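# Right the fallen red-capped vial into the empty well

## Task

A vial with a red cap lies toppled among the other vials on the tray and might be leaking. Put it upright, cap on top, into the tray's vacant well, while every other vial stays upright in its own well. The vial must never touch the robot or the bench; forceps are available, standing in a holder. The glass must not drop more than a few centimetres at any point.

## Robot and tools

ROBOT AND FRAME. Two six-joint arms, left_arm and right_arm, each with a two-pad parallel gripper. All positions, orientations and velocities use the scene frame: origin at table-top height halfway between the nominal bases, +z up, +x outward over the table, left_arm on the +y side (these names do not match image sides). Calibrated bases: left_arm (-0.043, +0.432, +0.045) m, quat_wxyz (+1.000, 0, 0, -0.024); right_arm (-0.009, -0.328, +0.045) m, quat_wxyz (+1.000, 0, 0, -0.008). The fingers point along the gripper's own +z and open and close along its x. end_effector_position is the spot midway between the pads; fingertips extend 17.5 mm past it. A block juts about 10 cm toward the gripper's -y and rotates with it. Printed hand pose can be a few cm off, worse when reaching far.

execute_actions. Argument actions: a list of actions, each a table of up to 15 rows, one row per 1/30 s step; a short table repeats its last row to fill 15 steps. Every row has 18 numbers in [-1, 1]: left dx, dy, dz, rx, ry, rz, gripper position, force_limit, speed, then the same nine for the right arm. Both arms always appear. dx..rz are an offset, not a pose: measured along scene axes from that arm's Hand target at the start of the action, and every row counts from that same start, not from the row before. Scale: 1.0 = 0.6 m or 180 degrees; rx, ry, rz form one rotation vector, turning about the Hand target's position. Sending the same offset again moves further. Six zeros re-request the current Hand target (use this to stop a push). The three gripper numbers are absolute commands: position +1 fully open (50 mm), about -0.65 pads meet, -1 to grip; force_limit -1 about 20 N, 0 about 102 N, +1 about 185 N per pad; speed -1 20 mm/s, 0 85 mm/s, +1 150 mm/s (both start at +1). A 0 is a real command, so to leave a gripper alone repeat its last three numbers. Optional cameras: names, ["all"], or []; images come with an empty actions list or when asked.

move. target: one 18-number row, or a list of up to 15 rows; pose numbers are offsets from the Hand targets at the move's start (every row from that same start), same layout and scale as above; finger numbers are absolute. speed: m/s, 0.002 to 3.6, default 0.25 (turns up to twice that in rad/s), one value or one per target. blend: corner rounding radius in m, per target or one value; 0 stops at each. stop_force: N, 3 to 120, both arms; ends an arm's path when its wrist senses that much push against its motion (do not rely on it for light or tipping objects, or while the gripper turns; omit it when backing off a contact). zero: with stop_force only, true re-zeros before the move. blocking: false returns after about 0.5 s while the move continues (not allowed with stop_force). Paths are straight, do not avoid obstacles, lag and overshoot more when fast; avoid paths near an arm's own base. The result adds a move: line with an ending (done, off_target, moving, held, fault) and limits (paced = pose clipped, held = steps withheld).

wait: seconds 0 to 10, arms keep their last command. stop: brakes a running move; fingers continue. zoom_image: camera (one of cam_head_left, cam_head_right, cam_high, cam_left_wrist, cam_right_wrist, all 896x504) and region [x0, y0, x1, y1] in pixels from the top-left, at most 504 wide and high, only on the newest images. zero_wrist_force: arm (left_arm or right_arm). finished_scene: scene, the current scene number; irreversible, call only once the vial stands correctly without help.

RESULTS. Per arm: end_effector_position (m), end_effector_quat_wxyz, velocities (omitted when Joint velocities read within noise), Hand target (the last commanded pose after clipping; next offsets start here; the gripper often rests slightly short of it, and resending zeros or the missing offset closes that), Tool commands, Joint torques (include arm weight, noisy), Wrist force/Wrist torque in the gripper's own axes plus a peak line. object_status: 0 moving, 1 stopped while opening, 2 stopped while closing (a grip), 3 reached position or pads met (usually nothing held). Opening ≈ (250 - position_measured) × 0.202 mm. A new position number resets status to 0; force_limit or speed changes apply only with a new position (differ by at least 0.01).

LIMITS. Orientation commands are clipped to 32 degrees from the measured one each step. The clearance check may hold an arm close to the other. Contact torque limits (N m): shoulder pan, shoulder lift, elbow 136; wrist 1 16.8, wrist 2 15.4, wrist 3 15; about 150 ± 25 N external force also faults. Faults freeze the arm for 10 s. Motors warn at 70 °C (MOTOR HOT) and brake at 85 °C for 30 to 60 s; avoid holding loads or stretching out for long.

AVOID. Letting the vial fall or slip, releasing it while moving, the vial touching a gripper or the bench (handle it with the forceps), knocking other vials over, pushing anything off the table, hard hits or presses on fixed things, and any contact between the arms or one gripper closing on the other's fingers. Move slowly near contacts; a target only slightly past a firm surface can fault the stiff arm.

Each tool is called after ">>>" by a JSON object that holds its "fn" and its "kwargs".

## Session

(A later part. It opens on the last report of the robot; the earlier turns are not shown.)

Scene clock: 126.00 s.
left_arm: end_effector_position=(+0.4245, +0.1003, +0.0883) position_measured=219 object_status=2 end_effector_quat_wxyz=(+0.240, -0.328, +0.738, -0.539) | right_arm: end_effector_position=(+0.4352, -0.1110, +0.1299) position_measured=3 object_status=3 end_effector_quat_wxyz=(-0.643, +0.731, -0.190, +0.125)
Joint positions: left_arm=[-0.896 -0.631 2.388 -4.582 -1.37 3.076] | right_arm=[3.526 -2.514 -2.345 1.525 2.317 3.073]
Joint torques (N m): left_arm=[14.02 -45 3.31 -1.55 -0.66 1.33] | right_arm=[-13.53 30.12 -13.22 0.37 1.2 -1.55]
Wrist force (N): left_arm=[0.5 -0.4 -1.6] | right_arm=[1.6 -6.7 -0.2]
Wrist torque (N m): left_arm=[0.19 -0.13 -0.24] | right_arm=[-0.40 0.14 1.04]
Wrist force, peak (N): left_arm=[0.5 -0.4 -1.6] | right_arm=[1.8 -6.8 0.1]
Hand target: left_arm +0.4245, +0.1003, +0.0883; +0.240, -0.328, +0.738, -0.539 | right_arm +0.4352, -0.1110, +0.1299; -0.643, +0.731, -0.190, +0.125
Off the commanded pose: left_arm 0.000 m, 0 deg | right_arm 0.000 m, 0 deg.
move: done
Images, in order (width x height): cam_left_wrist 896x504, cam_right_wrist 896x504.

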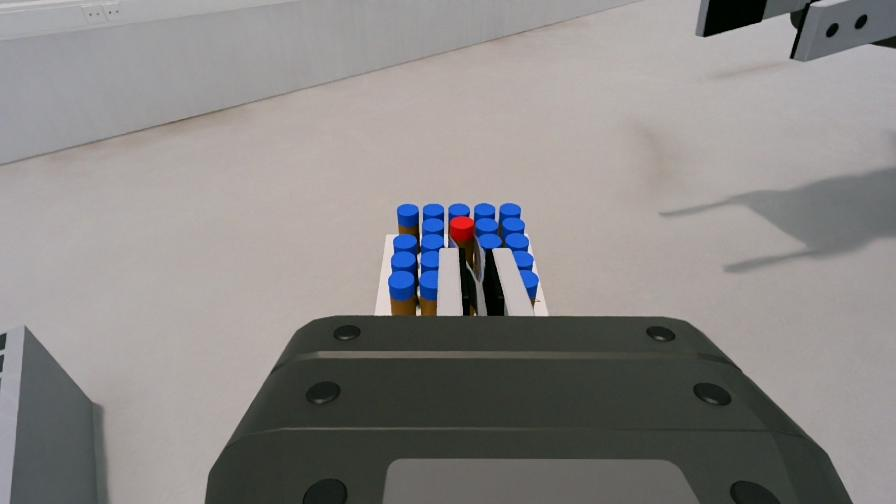

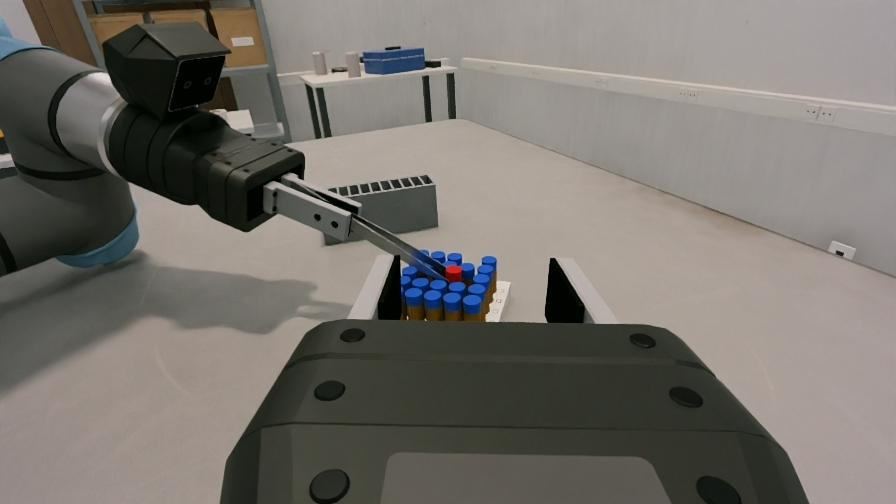

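>>> {"fn": "execute_actions", "kwargs": {"actions": [[[0,0,0,0,0,0,-0.41,-1,-1,0,0,0,0,0,0,1,1,1]],[[0,0,0,0,0,0,-0.4,-1,-1,0,0,0,0,0,0,1,1,1]]], "cameras": ["cam_left_wrist","cam_right_wrist"]}}

>>> {"fn": "zoom_image", "kwargs": {"camera": "cam_right_wrist", "region": [390, 210, 510, 330]}}

>>> {"fn": "zoom_image", "kwargs": {"camera": "cam_left_wrist", "region": [390, 190, 530, 320]}}

Scene clock: 127.43 s.
left_arm: end_effector_position=(+0.4245, +0.1003, +0.0883) position_measured=212 object_status=3 end_effector_quat_wxyz=(+0.240, -0.328, +0.738, -0.539) | right_arm: end_effector_position=(+0.4352, -0.1110, +0.1299) position_measured=3 object_status=3 end_effector_quat_wxyz=(-0.643, +0.731, -0.190, +0.125)
Joint positions: left_arm=[-0.896 -0.632 2.388 -4.582 -1.37 3.076] | right_arm=[3.526 -2.514 -2.345 1.525 2.317 3.073]
Joint torques (N m): left_arm=[12.36 -48.74 6.89 -1.3 0.17 1.04] | right_arm=[-13.65 28.9 -12.19 0.45 1.15 -1.59]
Wrist force (N): left_arm=[0.1 0.2 -1.3] | right_arm=[1.6 -6.4 0.1]
Wrist torque (N m): left_arm=[0.18 -0.08 -0.25] | right_arm=[-0.34 0.14 1.03]
Wrist force, peak (N): left_arm=[0.7 -0.4 -1.7] | right_arm=[1.7 -6.8 0.0]
Hand target: left_arm +0.4245, +0.1003, +0.0883; +0.240, -0.328, +0.738, -0.539 | right_arm +0.4352, -0.1110, +0.1299; -0.643, +0.731, -0.190, +0.125
Off the commanded pose: left_arm 0.000 m, 0 deg | right_arm 0.000 m, 0 deg.
Images, in order (width x height): cam_left_wrist 896x504, cam_right_wrist 896x504.

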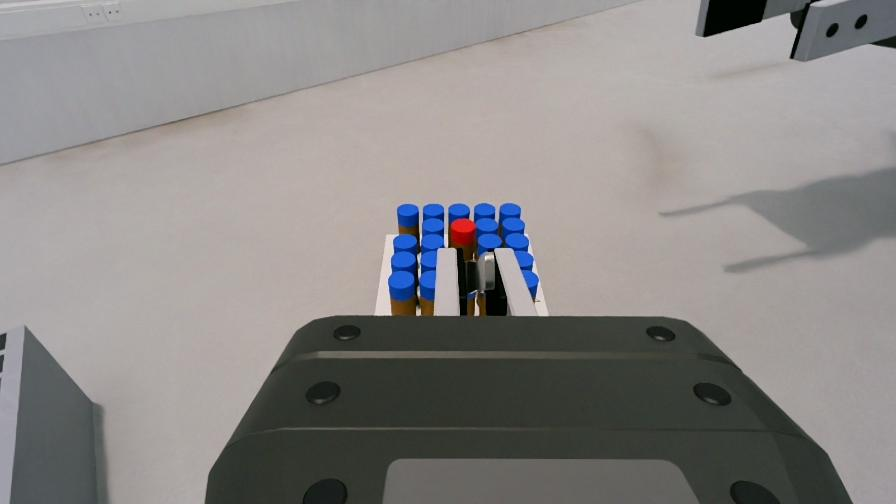

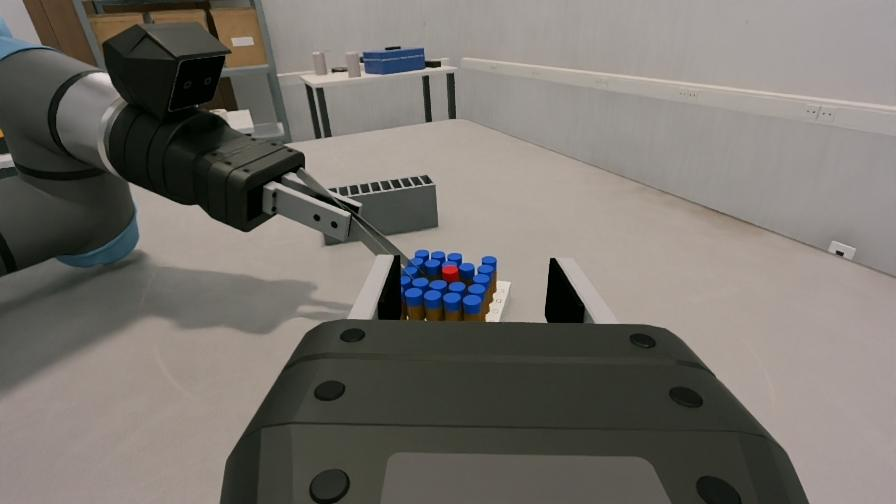

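Scaled by 4.200 from the camera's 896x504 image, which has a finer 1280x720 frame.

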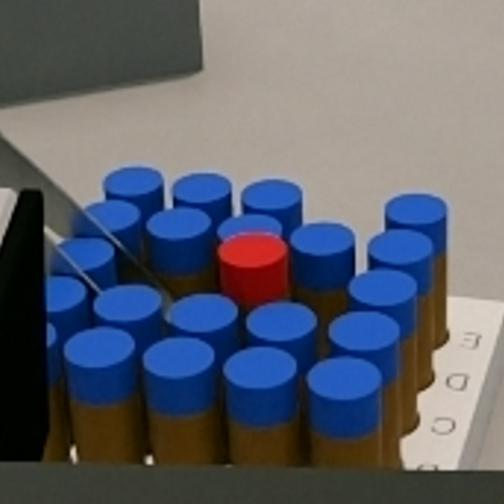

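Scaled by 3.600 from the camera's 896x504 image, which has a finer 1280x720 frame.

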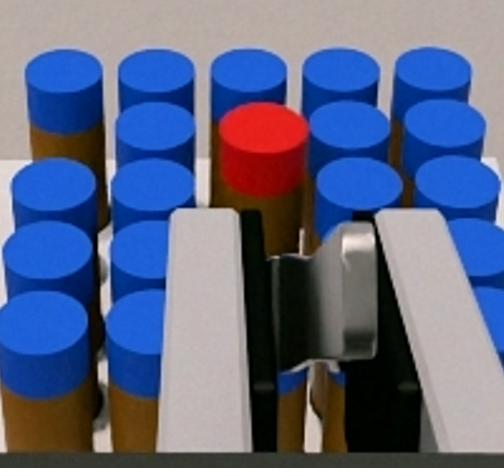

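>>> {"fn": "zoom_image", "kwargs": {"camera": "cam_right_wrist", "region": [250, 150, 500, 320]}}

>>> {"fn": "zoom_image", "kwargs": {"camera": "cam_left_wrist", "region": [420, 220, 520, 320]}}

>>> {"fn": "wait", "kwargs": {"seconds": 0, "cameras": ["all"]}}

Scaled by 2.016 from the camera's 896x504 image, which has a finer 1280x720 frame.

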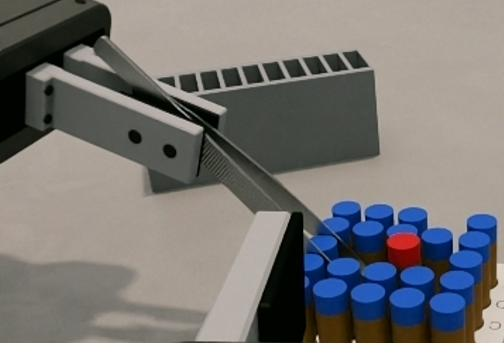

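Scaled by 5.040 from the camera's 896x504 image, which has a finer 1280x720 frame.

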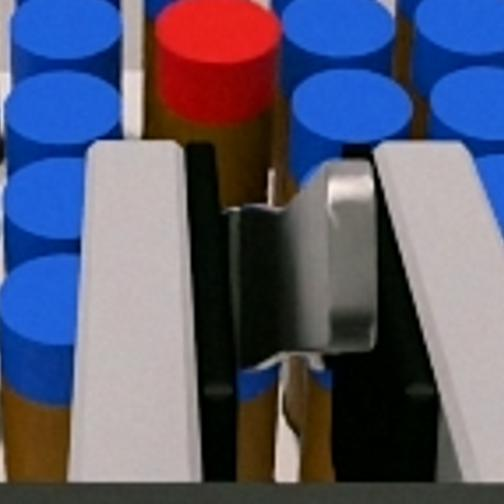

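Scene clock: 127.70 s.
left_arm: end_effector_position=(+0.4245, +0.1003, +0.0883) position_measured=212 object_status=3 end_effector_quat_wxyz=(+0.240, -0.328, +0.738, -0.539) | right_arm: end_effector_position=(+0.4352, -0.1110, +0.1299) position_measured=3 object_status=3 end_effector_quat_wxyz=(-0.643, +0.731, -0.190, +0.125)
Joint positions: left_arm=[-0.896 -0.632 2.388 -4.582 -1.37 3.076] | right_arm=[3.526 -2.514 -2.345 1.525 2.317 3.073]
Joint torques (N m): left_arm=[12.1 -48.22 7.55 -1.51 0.5 0.84] | right_arm=[-14.64 28.85 -11.5 0.42 1.19 -1.72]
Wrist force (N): left_arm=[0.3 0.2 -1.2] | right_arm=[1.7 -6.5 0.2]
Wrist torque (N m): left_arm=[0.18 -0.11 -0.24] | right_arm=[-0.37 0.12 1.03]
Wrist force, peak (N): left_arm=[0.5 0.2 -1.4] | right_arm=[1.7 -6.5 0.3]
Hand target: left_arm +0.4245, +0.1003, +0.0883; +0.240, -0.328, +0.738, -0.539 | right_arm +0.4352, -0.1110, +0.1299; -0.643, +0.731, -0.190, +0.125
Tool commands: left_gripper/position=-0.4 left_gripper/force_limit=-1.0 left_gripper/speed=-1.0 right_gripper/position=+1.0 right_gripper/force_limit=+1.0 right_gripper/speed=+1.0
Off the commanded pose: left_arm 0.000 m, 0 deg | right_arm 0.000 m, 0 deg.

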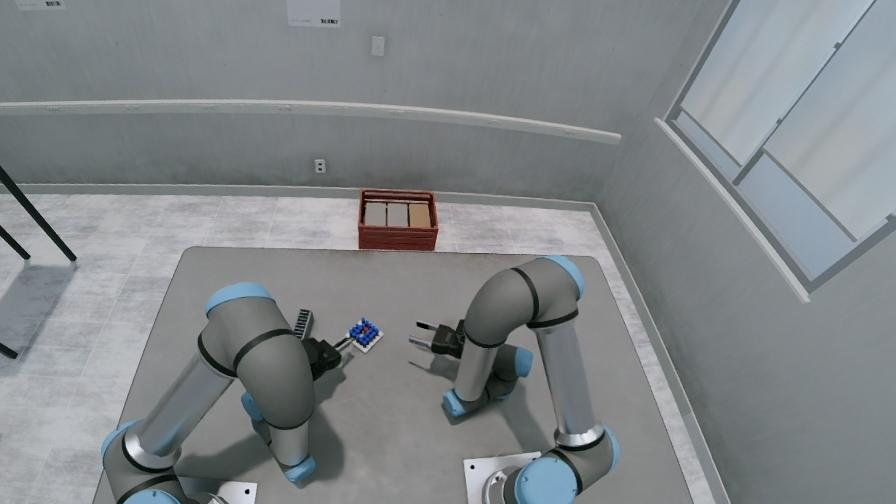

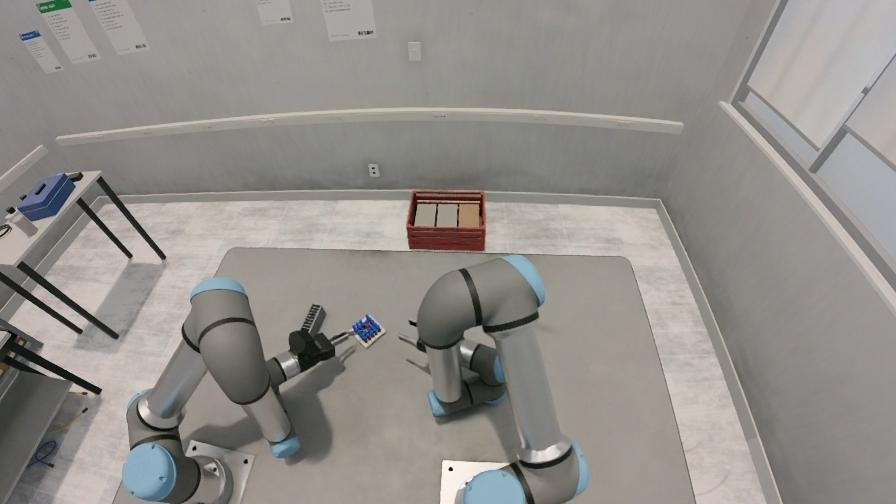

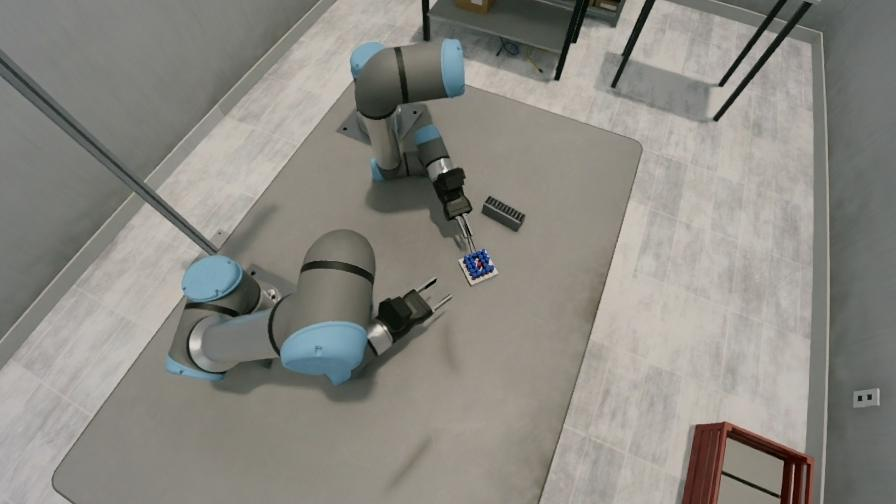

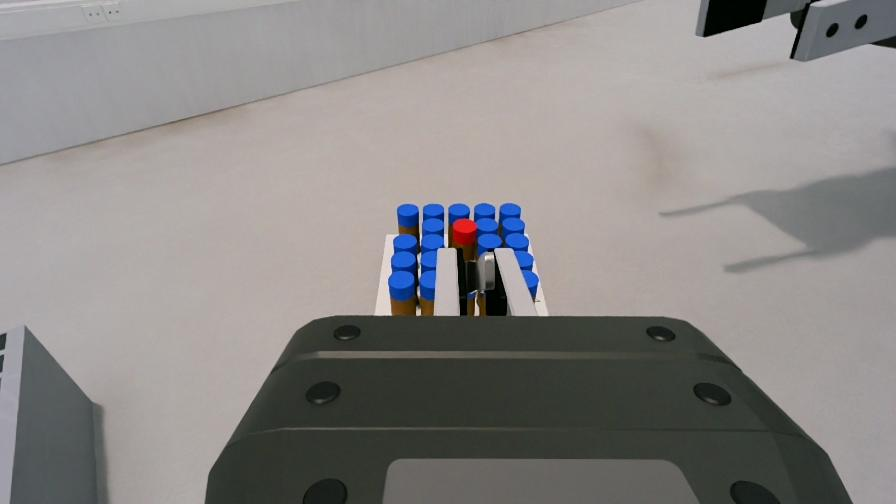

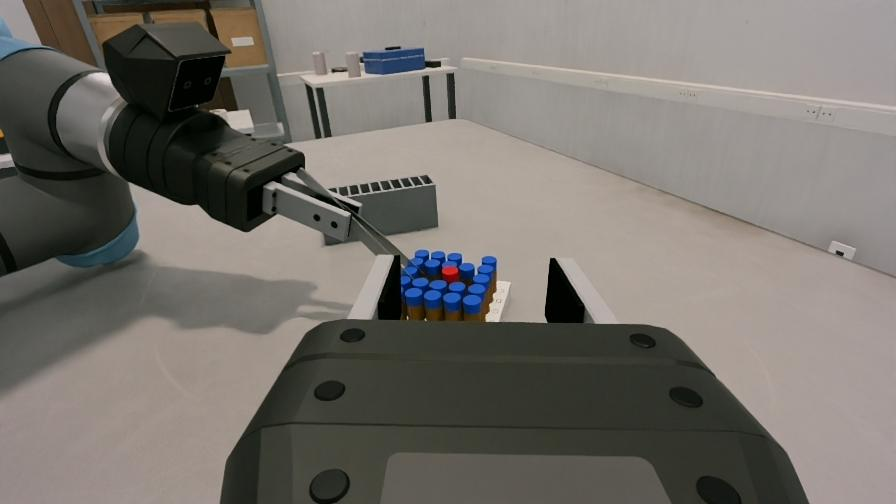

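>>> {"fn": "zoom_image", "kwargs": {"camera": "cam_left_wrist", "region": [445, 225, 505, 285]}}

>>> {"fn": "zoom_image", "kwargs": {"camera": "cam_left_wrist", "region": [450, 265, 510, 320]}}

>>> {"fn": "zoom_image", "kwargs": {"camera": "cam_right_wrist", "region": [380, 220, 470, 310]}}

>>> {"fn": "zoom_image", "kwargs": {"camera": "cam_high", "region": [430, 180, 530, 300]}}

>>> {"fn": "zoom_image", "kwargs": {"camera": "cam_head_right", "region": [300, 290, 400, 370]}}

Scaled by 8.400 from the camera's 896x504 image, which has a finer 1280x720 frame.

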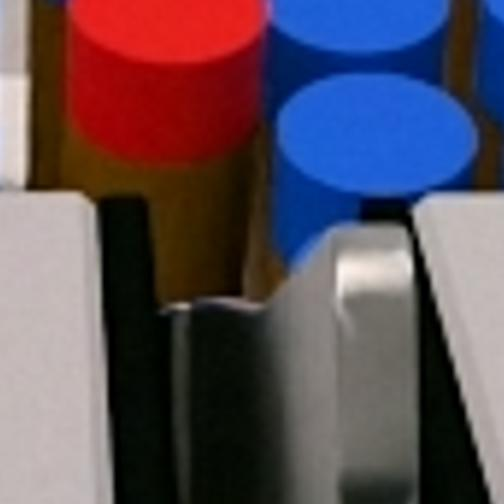

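Scaled by 8.400 from the camera's 896x504 image, which has a finer 1280x720 frame.

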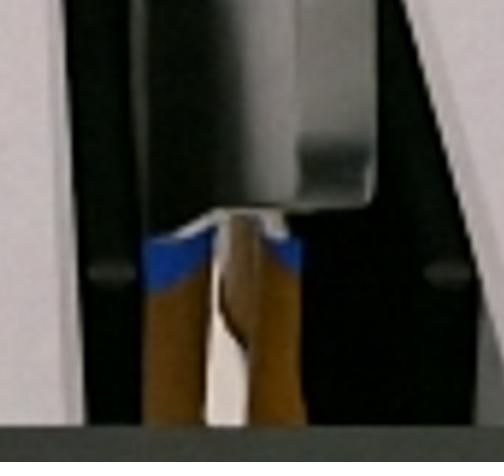

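Scaled by 5.600 from the camera's 896x504 image, which has a finer 1280x720 frame.

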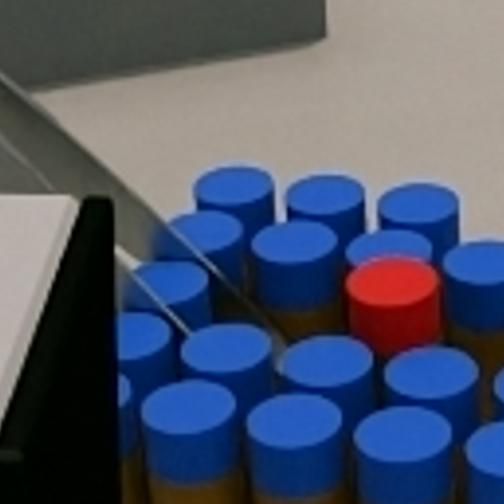

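Scaled by 4.200 from the camera's 896x504 image, which has a finer 1280x720 frame.

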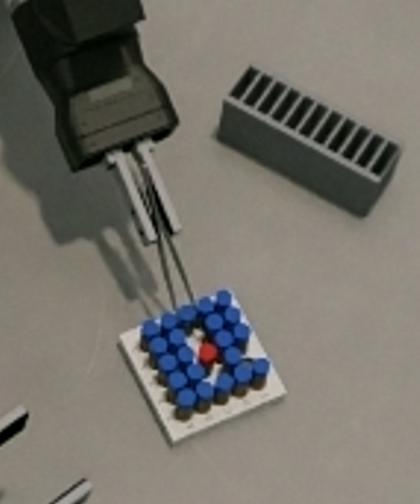

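Scaled by 5.040 from the camera's 896x504 image, which has a finer 1280x720 frame.

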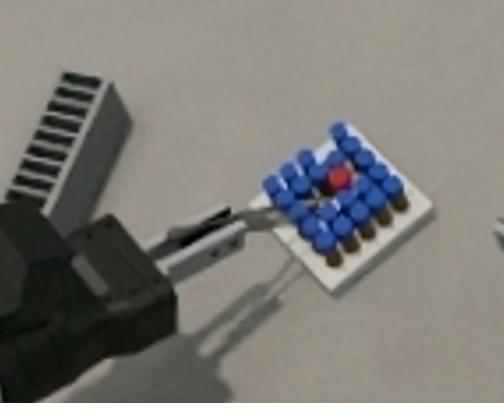

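>>> {"fn": "move", "kwargs": {"target": [-0.0102,0.0089,0.0098,0,0,0,-0.4,-1,-1,0,0,0,0,0,0,1,1,1], "speed": 0.02, "cameras": ["cam_high","cam_left_wrist","cam_right_wrist"]}}

>>> {"fn": "zoom_image", "kwargs": {"camera": "cam_right_wrist", "region": [380, 220, 470, 310]}}

>>> {"fn": "zoom_image", "kwargs": {"camera": "cam_high", "region": [450, 200, 510, 300]}}

>>> {"fn": "zoom_image", "kwargs": {"camera": "cam_left_wrist", "region": [390, 190, 530, 320]}}

Scene clock: 139.60 s.
left_arm: end_effector_position=(+0.4183, +0.1057, +0.0944) position_measured=212 object_status=3 end_effector_quat_wxyz=(+0.240, -0.328, +0.738, -0.539) end_effector_velocity=(+0.002, +0.000, +0.000) end_effector_angular_velocity=(-0.001, -0.002, +0.002) | right_arm: end_effector_position=(+0.4352, -0.1110, +0.1299) position_measured=3 object_status=3 end_effector_quat_wxyz=(-0.643, +0.731, -0.190, +0.125)
Joint positions: left_arm=[-0.902 -0.646 2.416 -4.595 -1.364 3.074] | right_arm=[3.526 -2.514 -2.345 1.525 2.317 3.073]
Joint velocities: left_arm=[0.002 0.001 -0.005 0.002 0 0.001] | right_arm=[within noise]
Joint torques (N m): left_arm=[-3.38 -28.29 -5.51 -1.75 0.66 -1.08] | right_arm=[-13.88 29.7 -12.78 0.56 1.07 -1.61]
Wrist force (N): left_arm=[0.2 0.0 -1.1] | right_arm=[1.5 -6.4 0.1]
Wrist torque (N m): left_arm=[0.15 -0.10 -0.25] | right_arm=[-0.33 0.15 1.04]
Wrist force, peak (N): left_arm=[0.3 0.4 -1.6] | right_arm=[1.8 -6.7 0.3]
Hand target: left_arm +0.4184, +0.1057, +0.0942; +0.240, -0.328, +0.738, -0.539 | right_arm +0.4352, -0.1110, +0.1299; -0.643, +0.731, -0.190, +0.125
Off the commanded pose: left_arm 0.000 m, 0 deg | right_arm 0.000 m, 0 deg.
move: done
Images, in order (width x height): cam_high 896x504, cam_left_wrist 896x504, cam_right_wrist 896x504.

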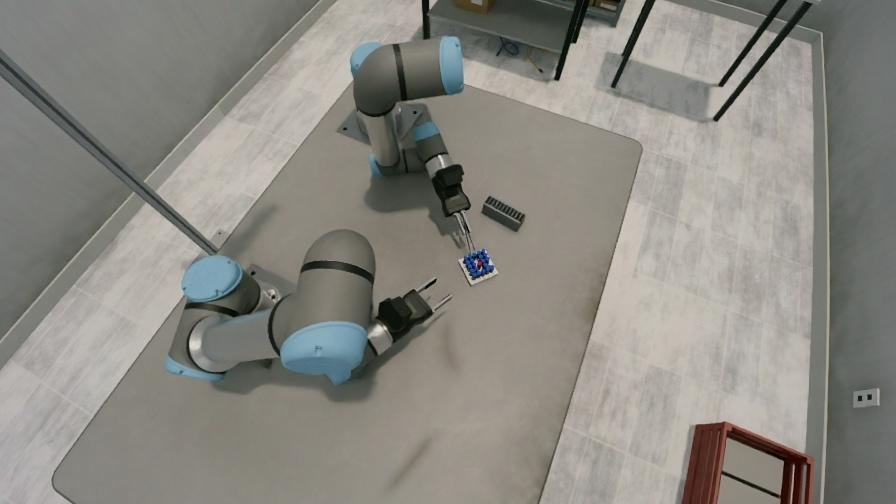

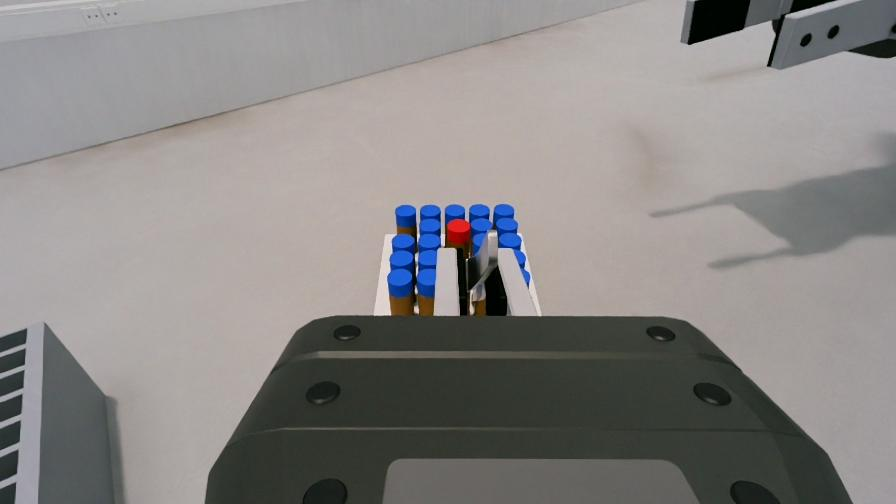

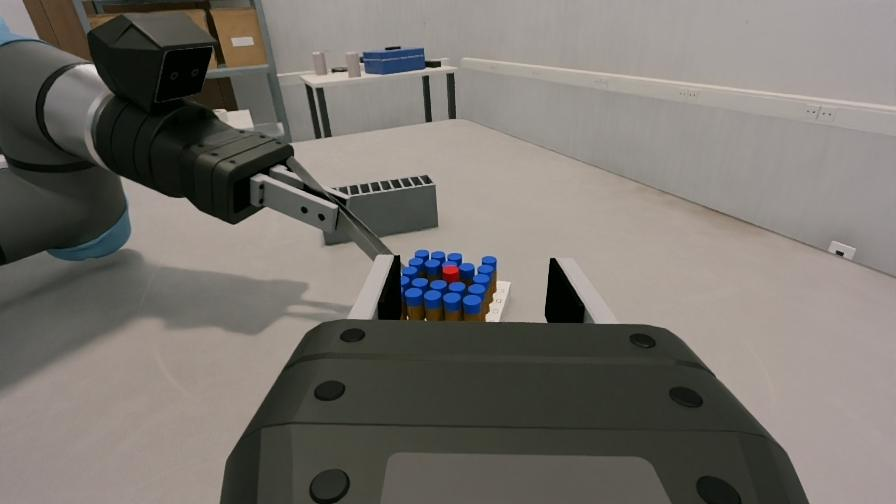

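Scaled by 5.600 from the camera's 896x504 image, which has a finer 1280x720 frame.

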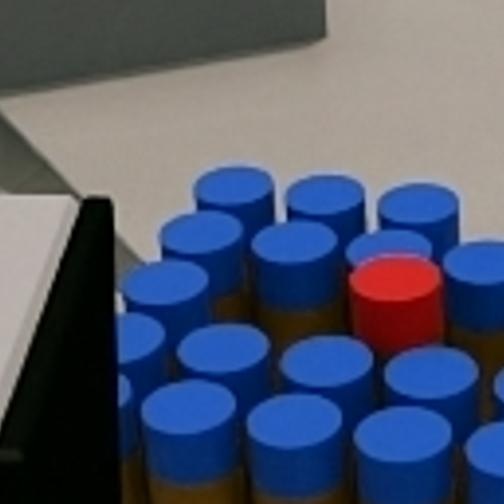

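Scaled by 5.040 from the camera's 896x504 image, which has a finer 1280x720 frame.

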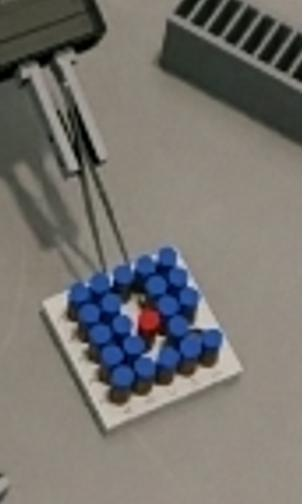

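Scaled by 3.600 from the camera's 896x504 image, which has a finer 1280x720 frame.

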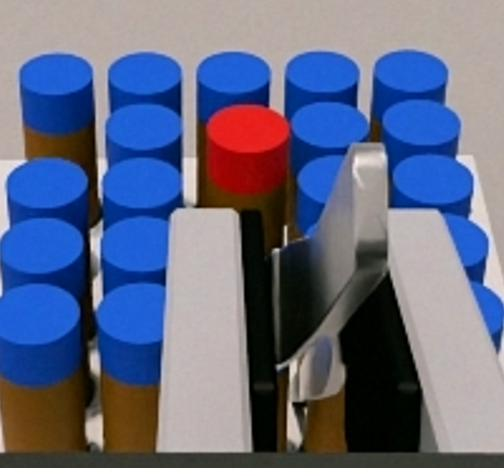

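>>> {"fn": "move", "kwargs": {"target": [-0.0088,0.0077,0.0117,0,0,0,-0.4,-1,-1,0,0,0,0,0,0,1,1,1], "speed": 0.02, "cameras": ["cam_high","cam_left_wrist","cam_right_wrist"]}}

>>> {"fn": "zoom_image", "kwargs": {"camera": "cam_right_wrist", "region": [380, 220, 470, 310]}}

>>> {"fn": "zoom_image", "kwargs": {"camera": "cam_high", "region": [450, 200, 510, 300]}}

>>> {"fn": "zoom_image", "kwargs": {"camera": "cam_left_wrist", "region": [390, 190, 530, 320]}}

Scene clock: 140.70 s.
left_arm: end_effector_position=(+0.4131, +0.1103, +0.1014) position_measured=212 object_status=3 end_effector_quat_wxyz=(+0.240, -0.328, +0.738, -0.539) end_effector_velocity=(+0.001, -0.001, +0.000) end_effector_angular_velocity=(-0.002, -0.001, +0.001) | right_arm: end_effector_position=(+0.4352, -0.1110, +0.1299) position_measured=3 object_status=3 end_effector_quat_wxyz=(-0.643, +0.731, -0.190, +0.125)
Joint positions: left_arm=[-0.908 -0.666 2.442 -4.602 -1.358 3.072] | right_arm=[3.526 -2.514 -2.345 1.525 2.317 3.073]
Joint velocities: left_arm=[0 0.002 -0.005 0.001 0 0] | right_arm=[within noise]
Joint torques (N m): left_arm=[-4.6 -23.2 -3.19 -3.7 0.71 -1.09] | right_arm=[-14.2 29.02 -12.12 0.5 1.06 -1.6]
Wrist force (N): left_arm=[0.3 0.2 -1.2] | right_arm=[1.4 -6.3 0.0]
Wrist torque (N m): left_arm=[0.18 -0.10 -0.26] | right_arm=[-0.32 0.18 1.03]
Wrist force, peak (N): left_arm=[0.0 0.1 -1.9] | right_arm=[1.6 -6.6 0.1]
Hand target: left_arm +0.4131, +0.1103, +0.1012; +0.240, -0.328, +0.738, -0.539 | right_arm +0.4352, -0.1110, +0.1299; -0.643, +0.731, -0.190, +0.125
Off the commanded pose: left_arm 0.000 m, 0 deg | right_arm 0.000 m, 0 deg.
move: done
Images, in order (width x height): cam_high 896x504, cam_left_wrist 896x504, cam_right_wrist 896x504.

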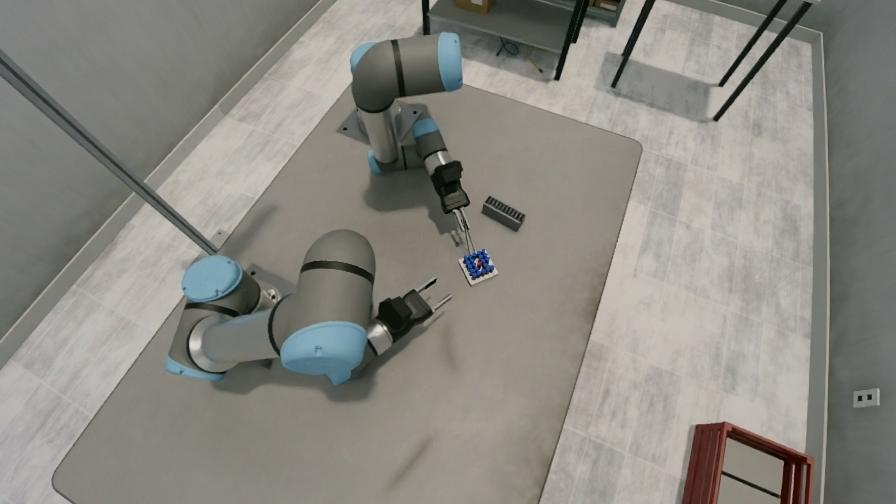

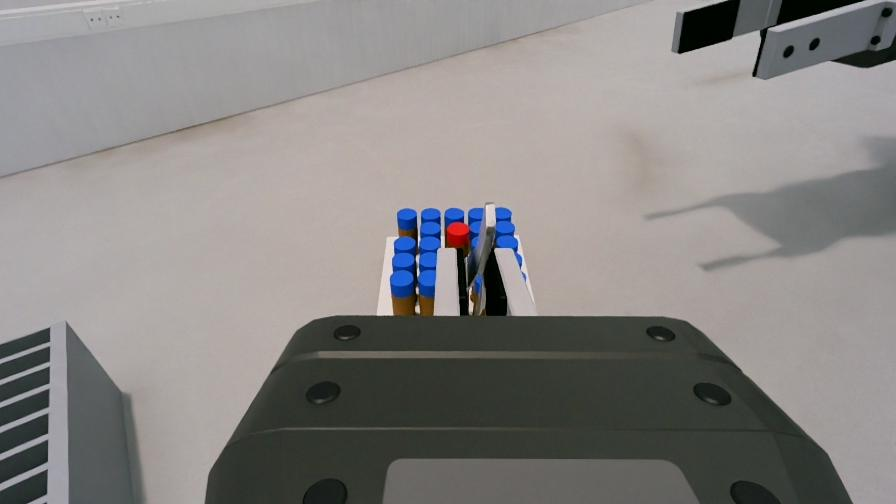

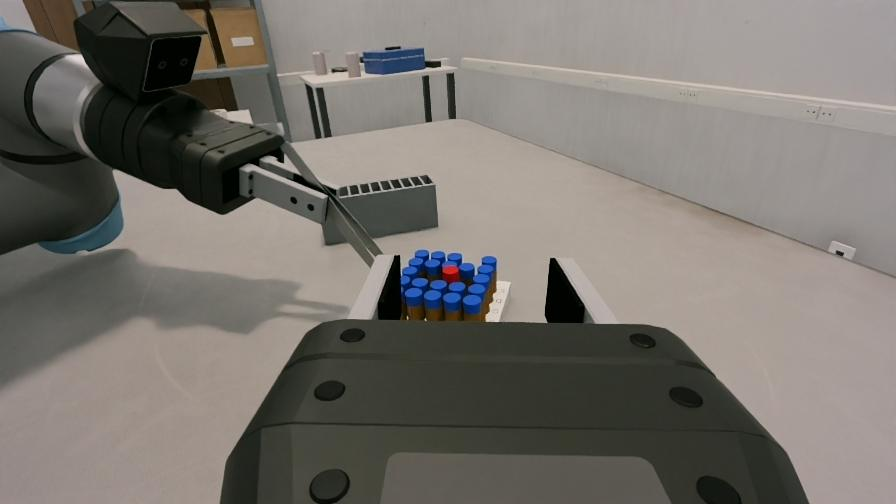

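Scaled by 5.600 from the camera's 896x504 image, which has a finer 1280x720 frame.

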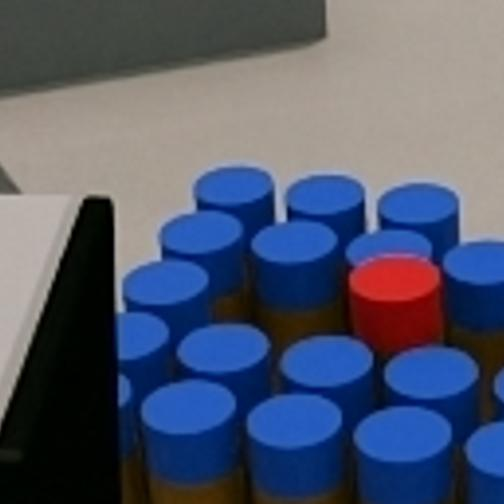

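Scaled by 5.040 from the camera's 896x504 image, which has a finer 1280x720 frame.

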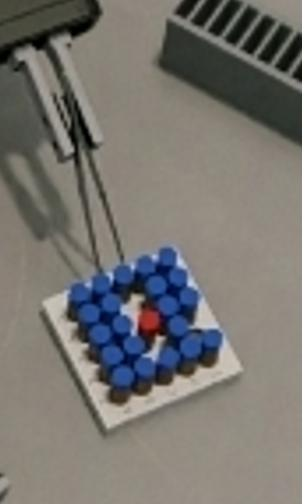

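Scaled by 3.600 from the camera's 896x504 image, which has a finer 1280x720 frame.

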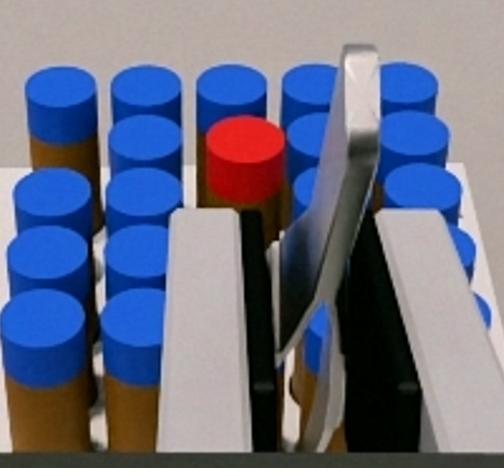

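>>> {"fn": "move", "kwargs": {"target": [-0.025,0.022,0.025,0,0,0,-0.4,-1,-1,0,0,0,0,0,0,1,1,1], "speed": 0.03, "cameras": ["cam_high","cam_left_wrist","cam_right_wrist"]}}

>>> {"fn": "zoom_image", "kwargs": {"camera": "cam_right_wrist", "region": [250, 120, 510, 310]}}

>>> {"fn": "zoom_image", "kwargs": {"camera": "cam_high", "region": [450, 200, 510, 300]}}

>>> {"fn": "zoom_image", "kwargs": {"camera": "cam_left_wrist", "region": [390, 190, 530, 320]}}

Scene clock: 142.03 s.
left_arm: end_effector_position=(+0.3980, +0.1235, +0.1164) position_measured=212 object_status=3 end_effector_quat_wxyz=(+0.240, -0.328, +0.738, -0.539) end_effector_velocity=(+0.001, -0.002, -0.001) end_effector_angular_velocity=(-0.002, -0.001, +0.000) | right_arm: end_effector_position=(+0.4352, -0.1110, +0.1299) position_measured=3 object_status=3 end_effector_quat_wxyz=(-0.643, +0.731, -0.190, +0.125)
Joint positions: left_arm=[-0.926 -0.703 2.511 -4.631 -1.342 3.067] | right_arm=[3.526 -2.514 -2.345 1.525 2.317 3.073]
Joint velocities: left_arm=[-0.001 0.003 -0.006 0.002 0 -0.001] | right_arm=[within noise]
Joint torques (N m): left_arm=[3.63 -21.83 -3.88 -1.07 -0.4 -0.63] | right_arm=[-14.06 29.84 -12.19 0.31 1.15 -1.71]
Wrist force (N): left_arm=[0.0 -0.1 -1.3] | right_arm=[1.5 -6.5 0.1]
Wrist torque (N m): left_arm=[0.17 -0.07 -0.24] | right_arm=[-0.37 0.15 1.03]
Wrist force, peak (N): left_arm=[0.3 -0.2 -1.8] | right_arm=[1.6 -6.7 0.4]
Hand target: left_arm +0.3981, +0.1235, +0.1162; +0.240, -0.328, +0.738, -0.539 | right_arm +0.4352, -0.1110, +0.1299; -0.643, +0.731, -0.190, +0.125
Off the commanded pose: left_arm 0.000 m, 0 deg | right_arm 0.000 m, 0 deg.
move: done
Images, in order (width x height): cam_high 896x504, cam_left_wrist 896x504, cam_right_wrist 896x504.

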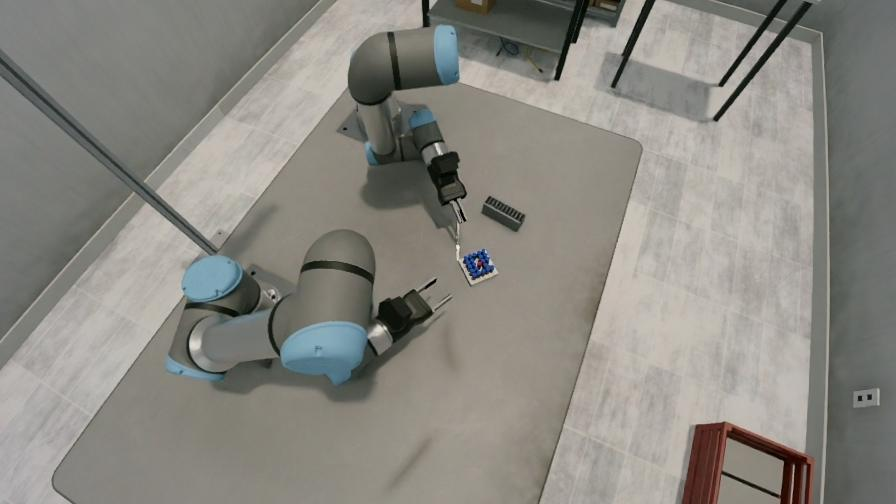

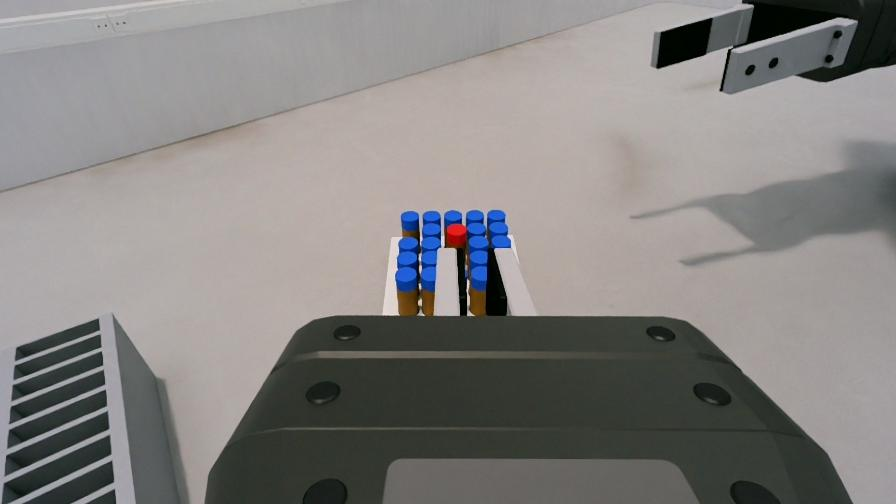

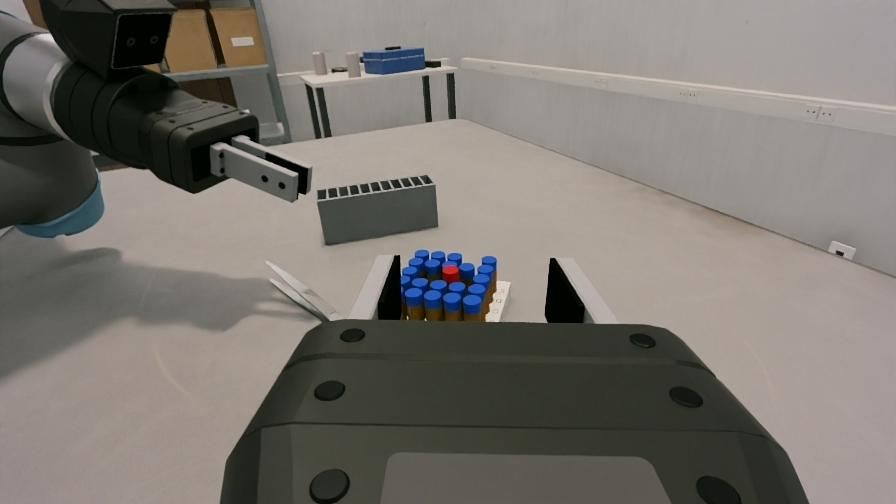

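Scaled by 1.938 from the camera's 896x504 image, which has a finer 1280x720 frame.

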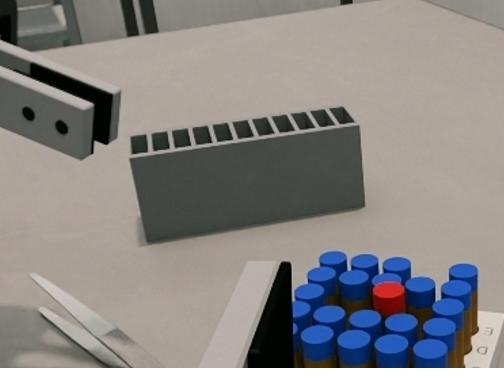

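Scaled by 5.040 from the camera's 896x504 image, which has a finer 1280x720 frame.

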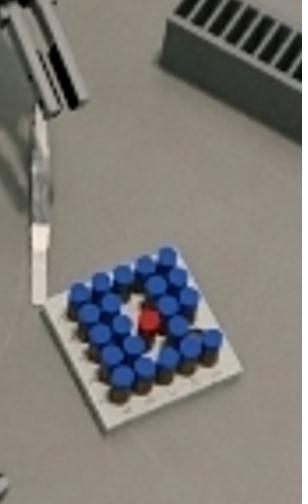

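Scaled by 3.600 from the camera's 896x504 image, which has a finer 1280x720 frame.

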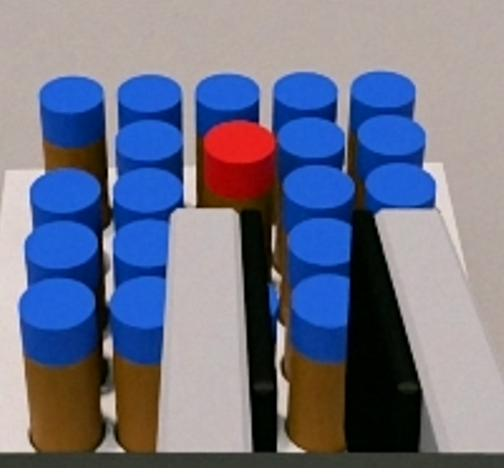

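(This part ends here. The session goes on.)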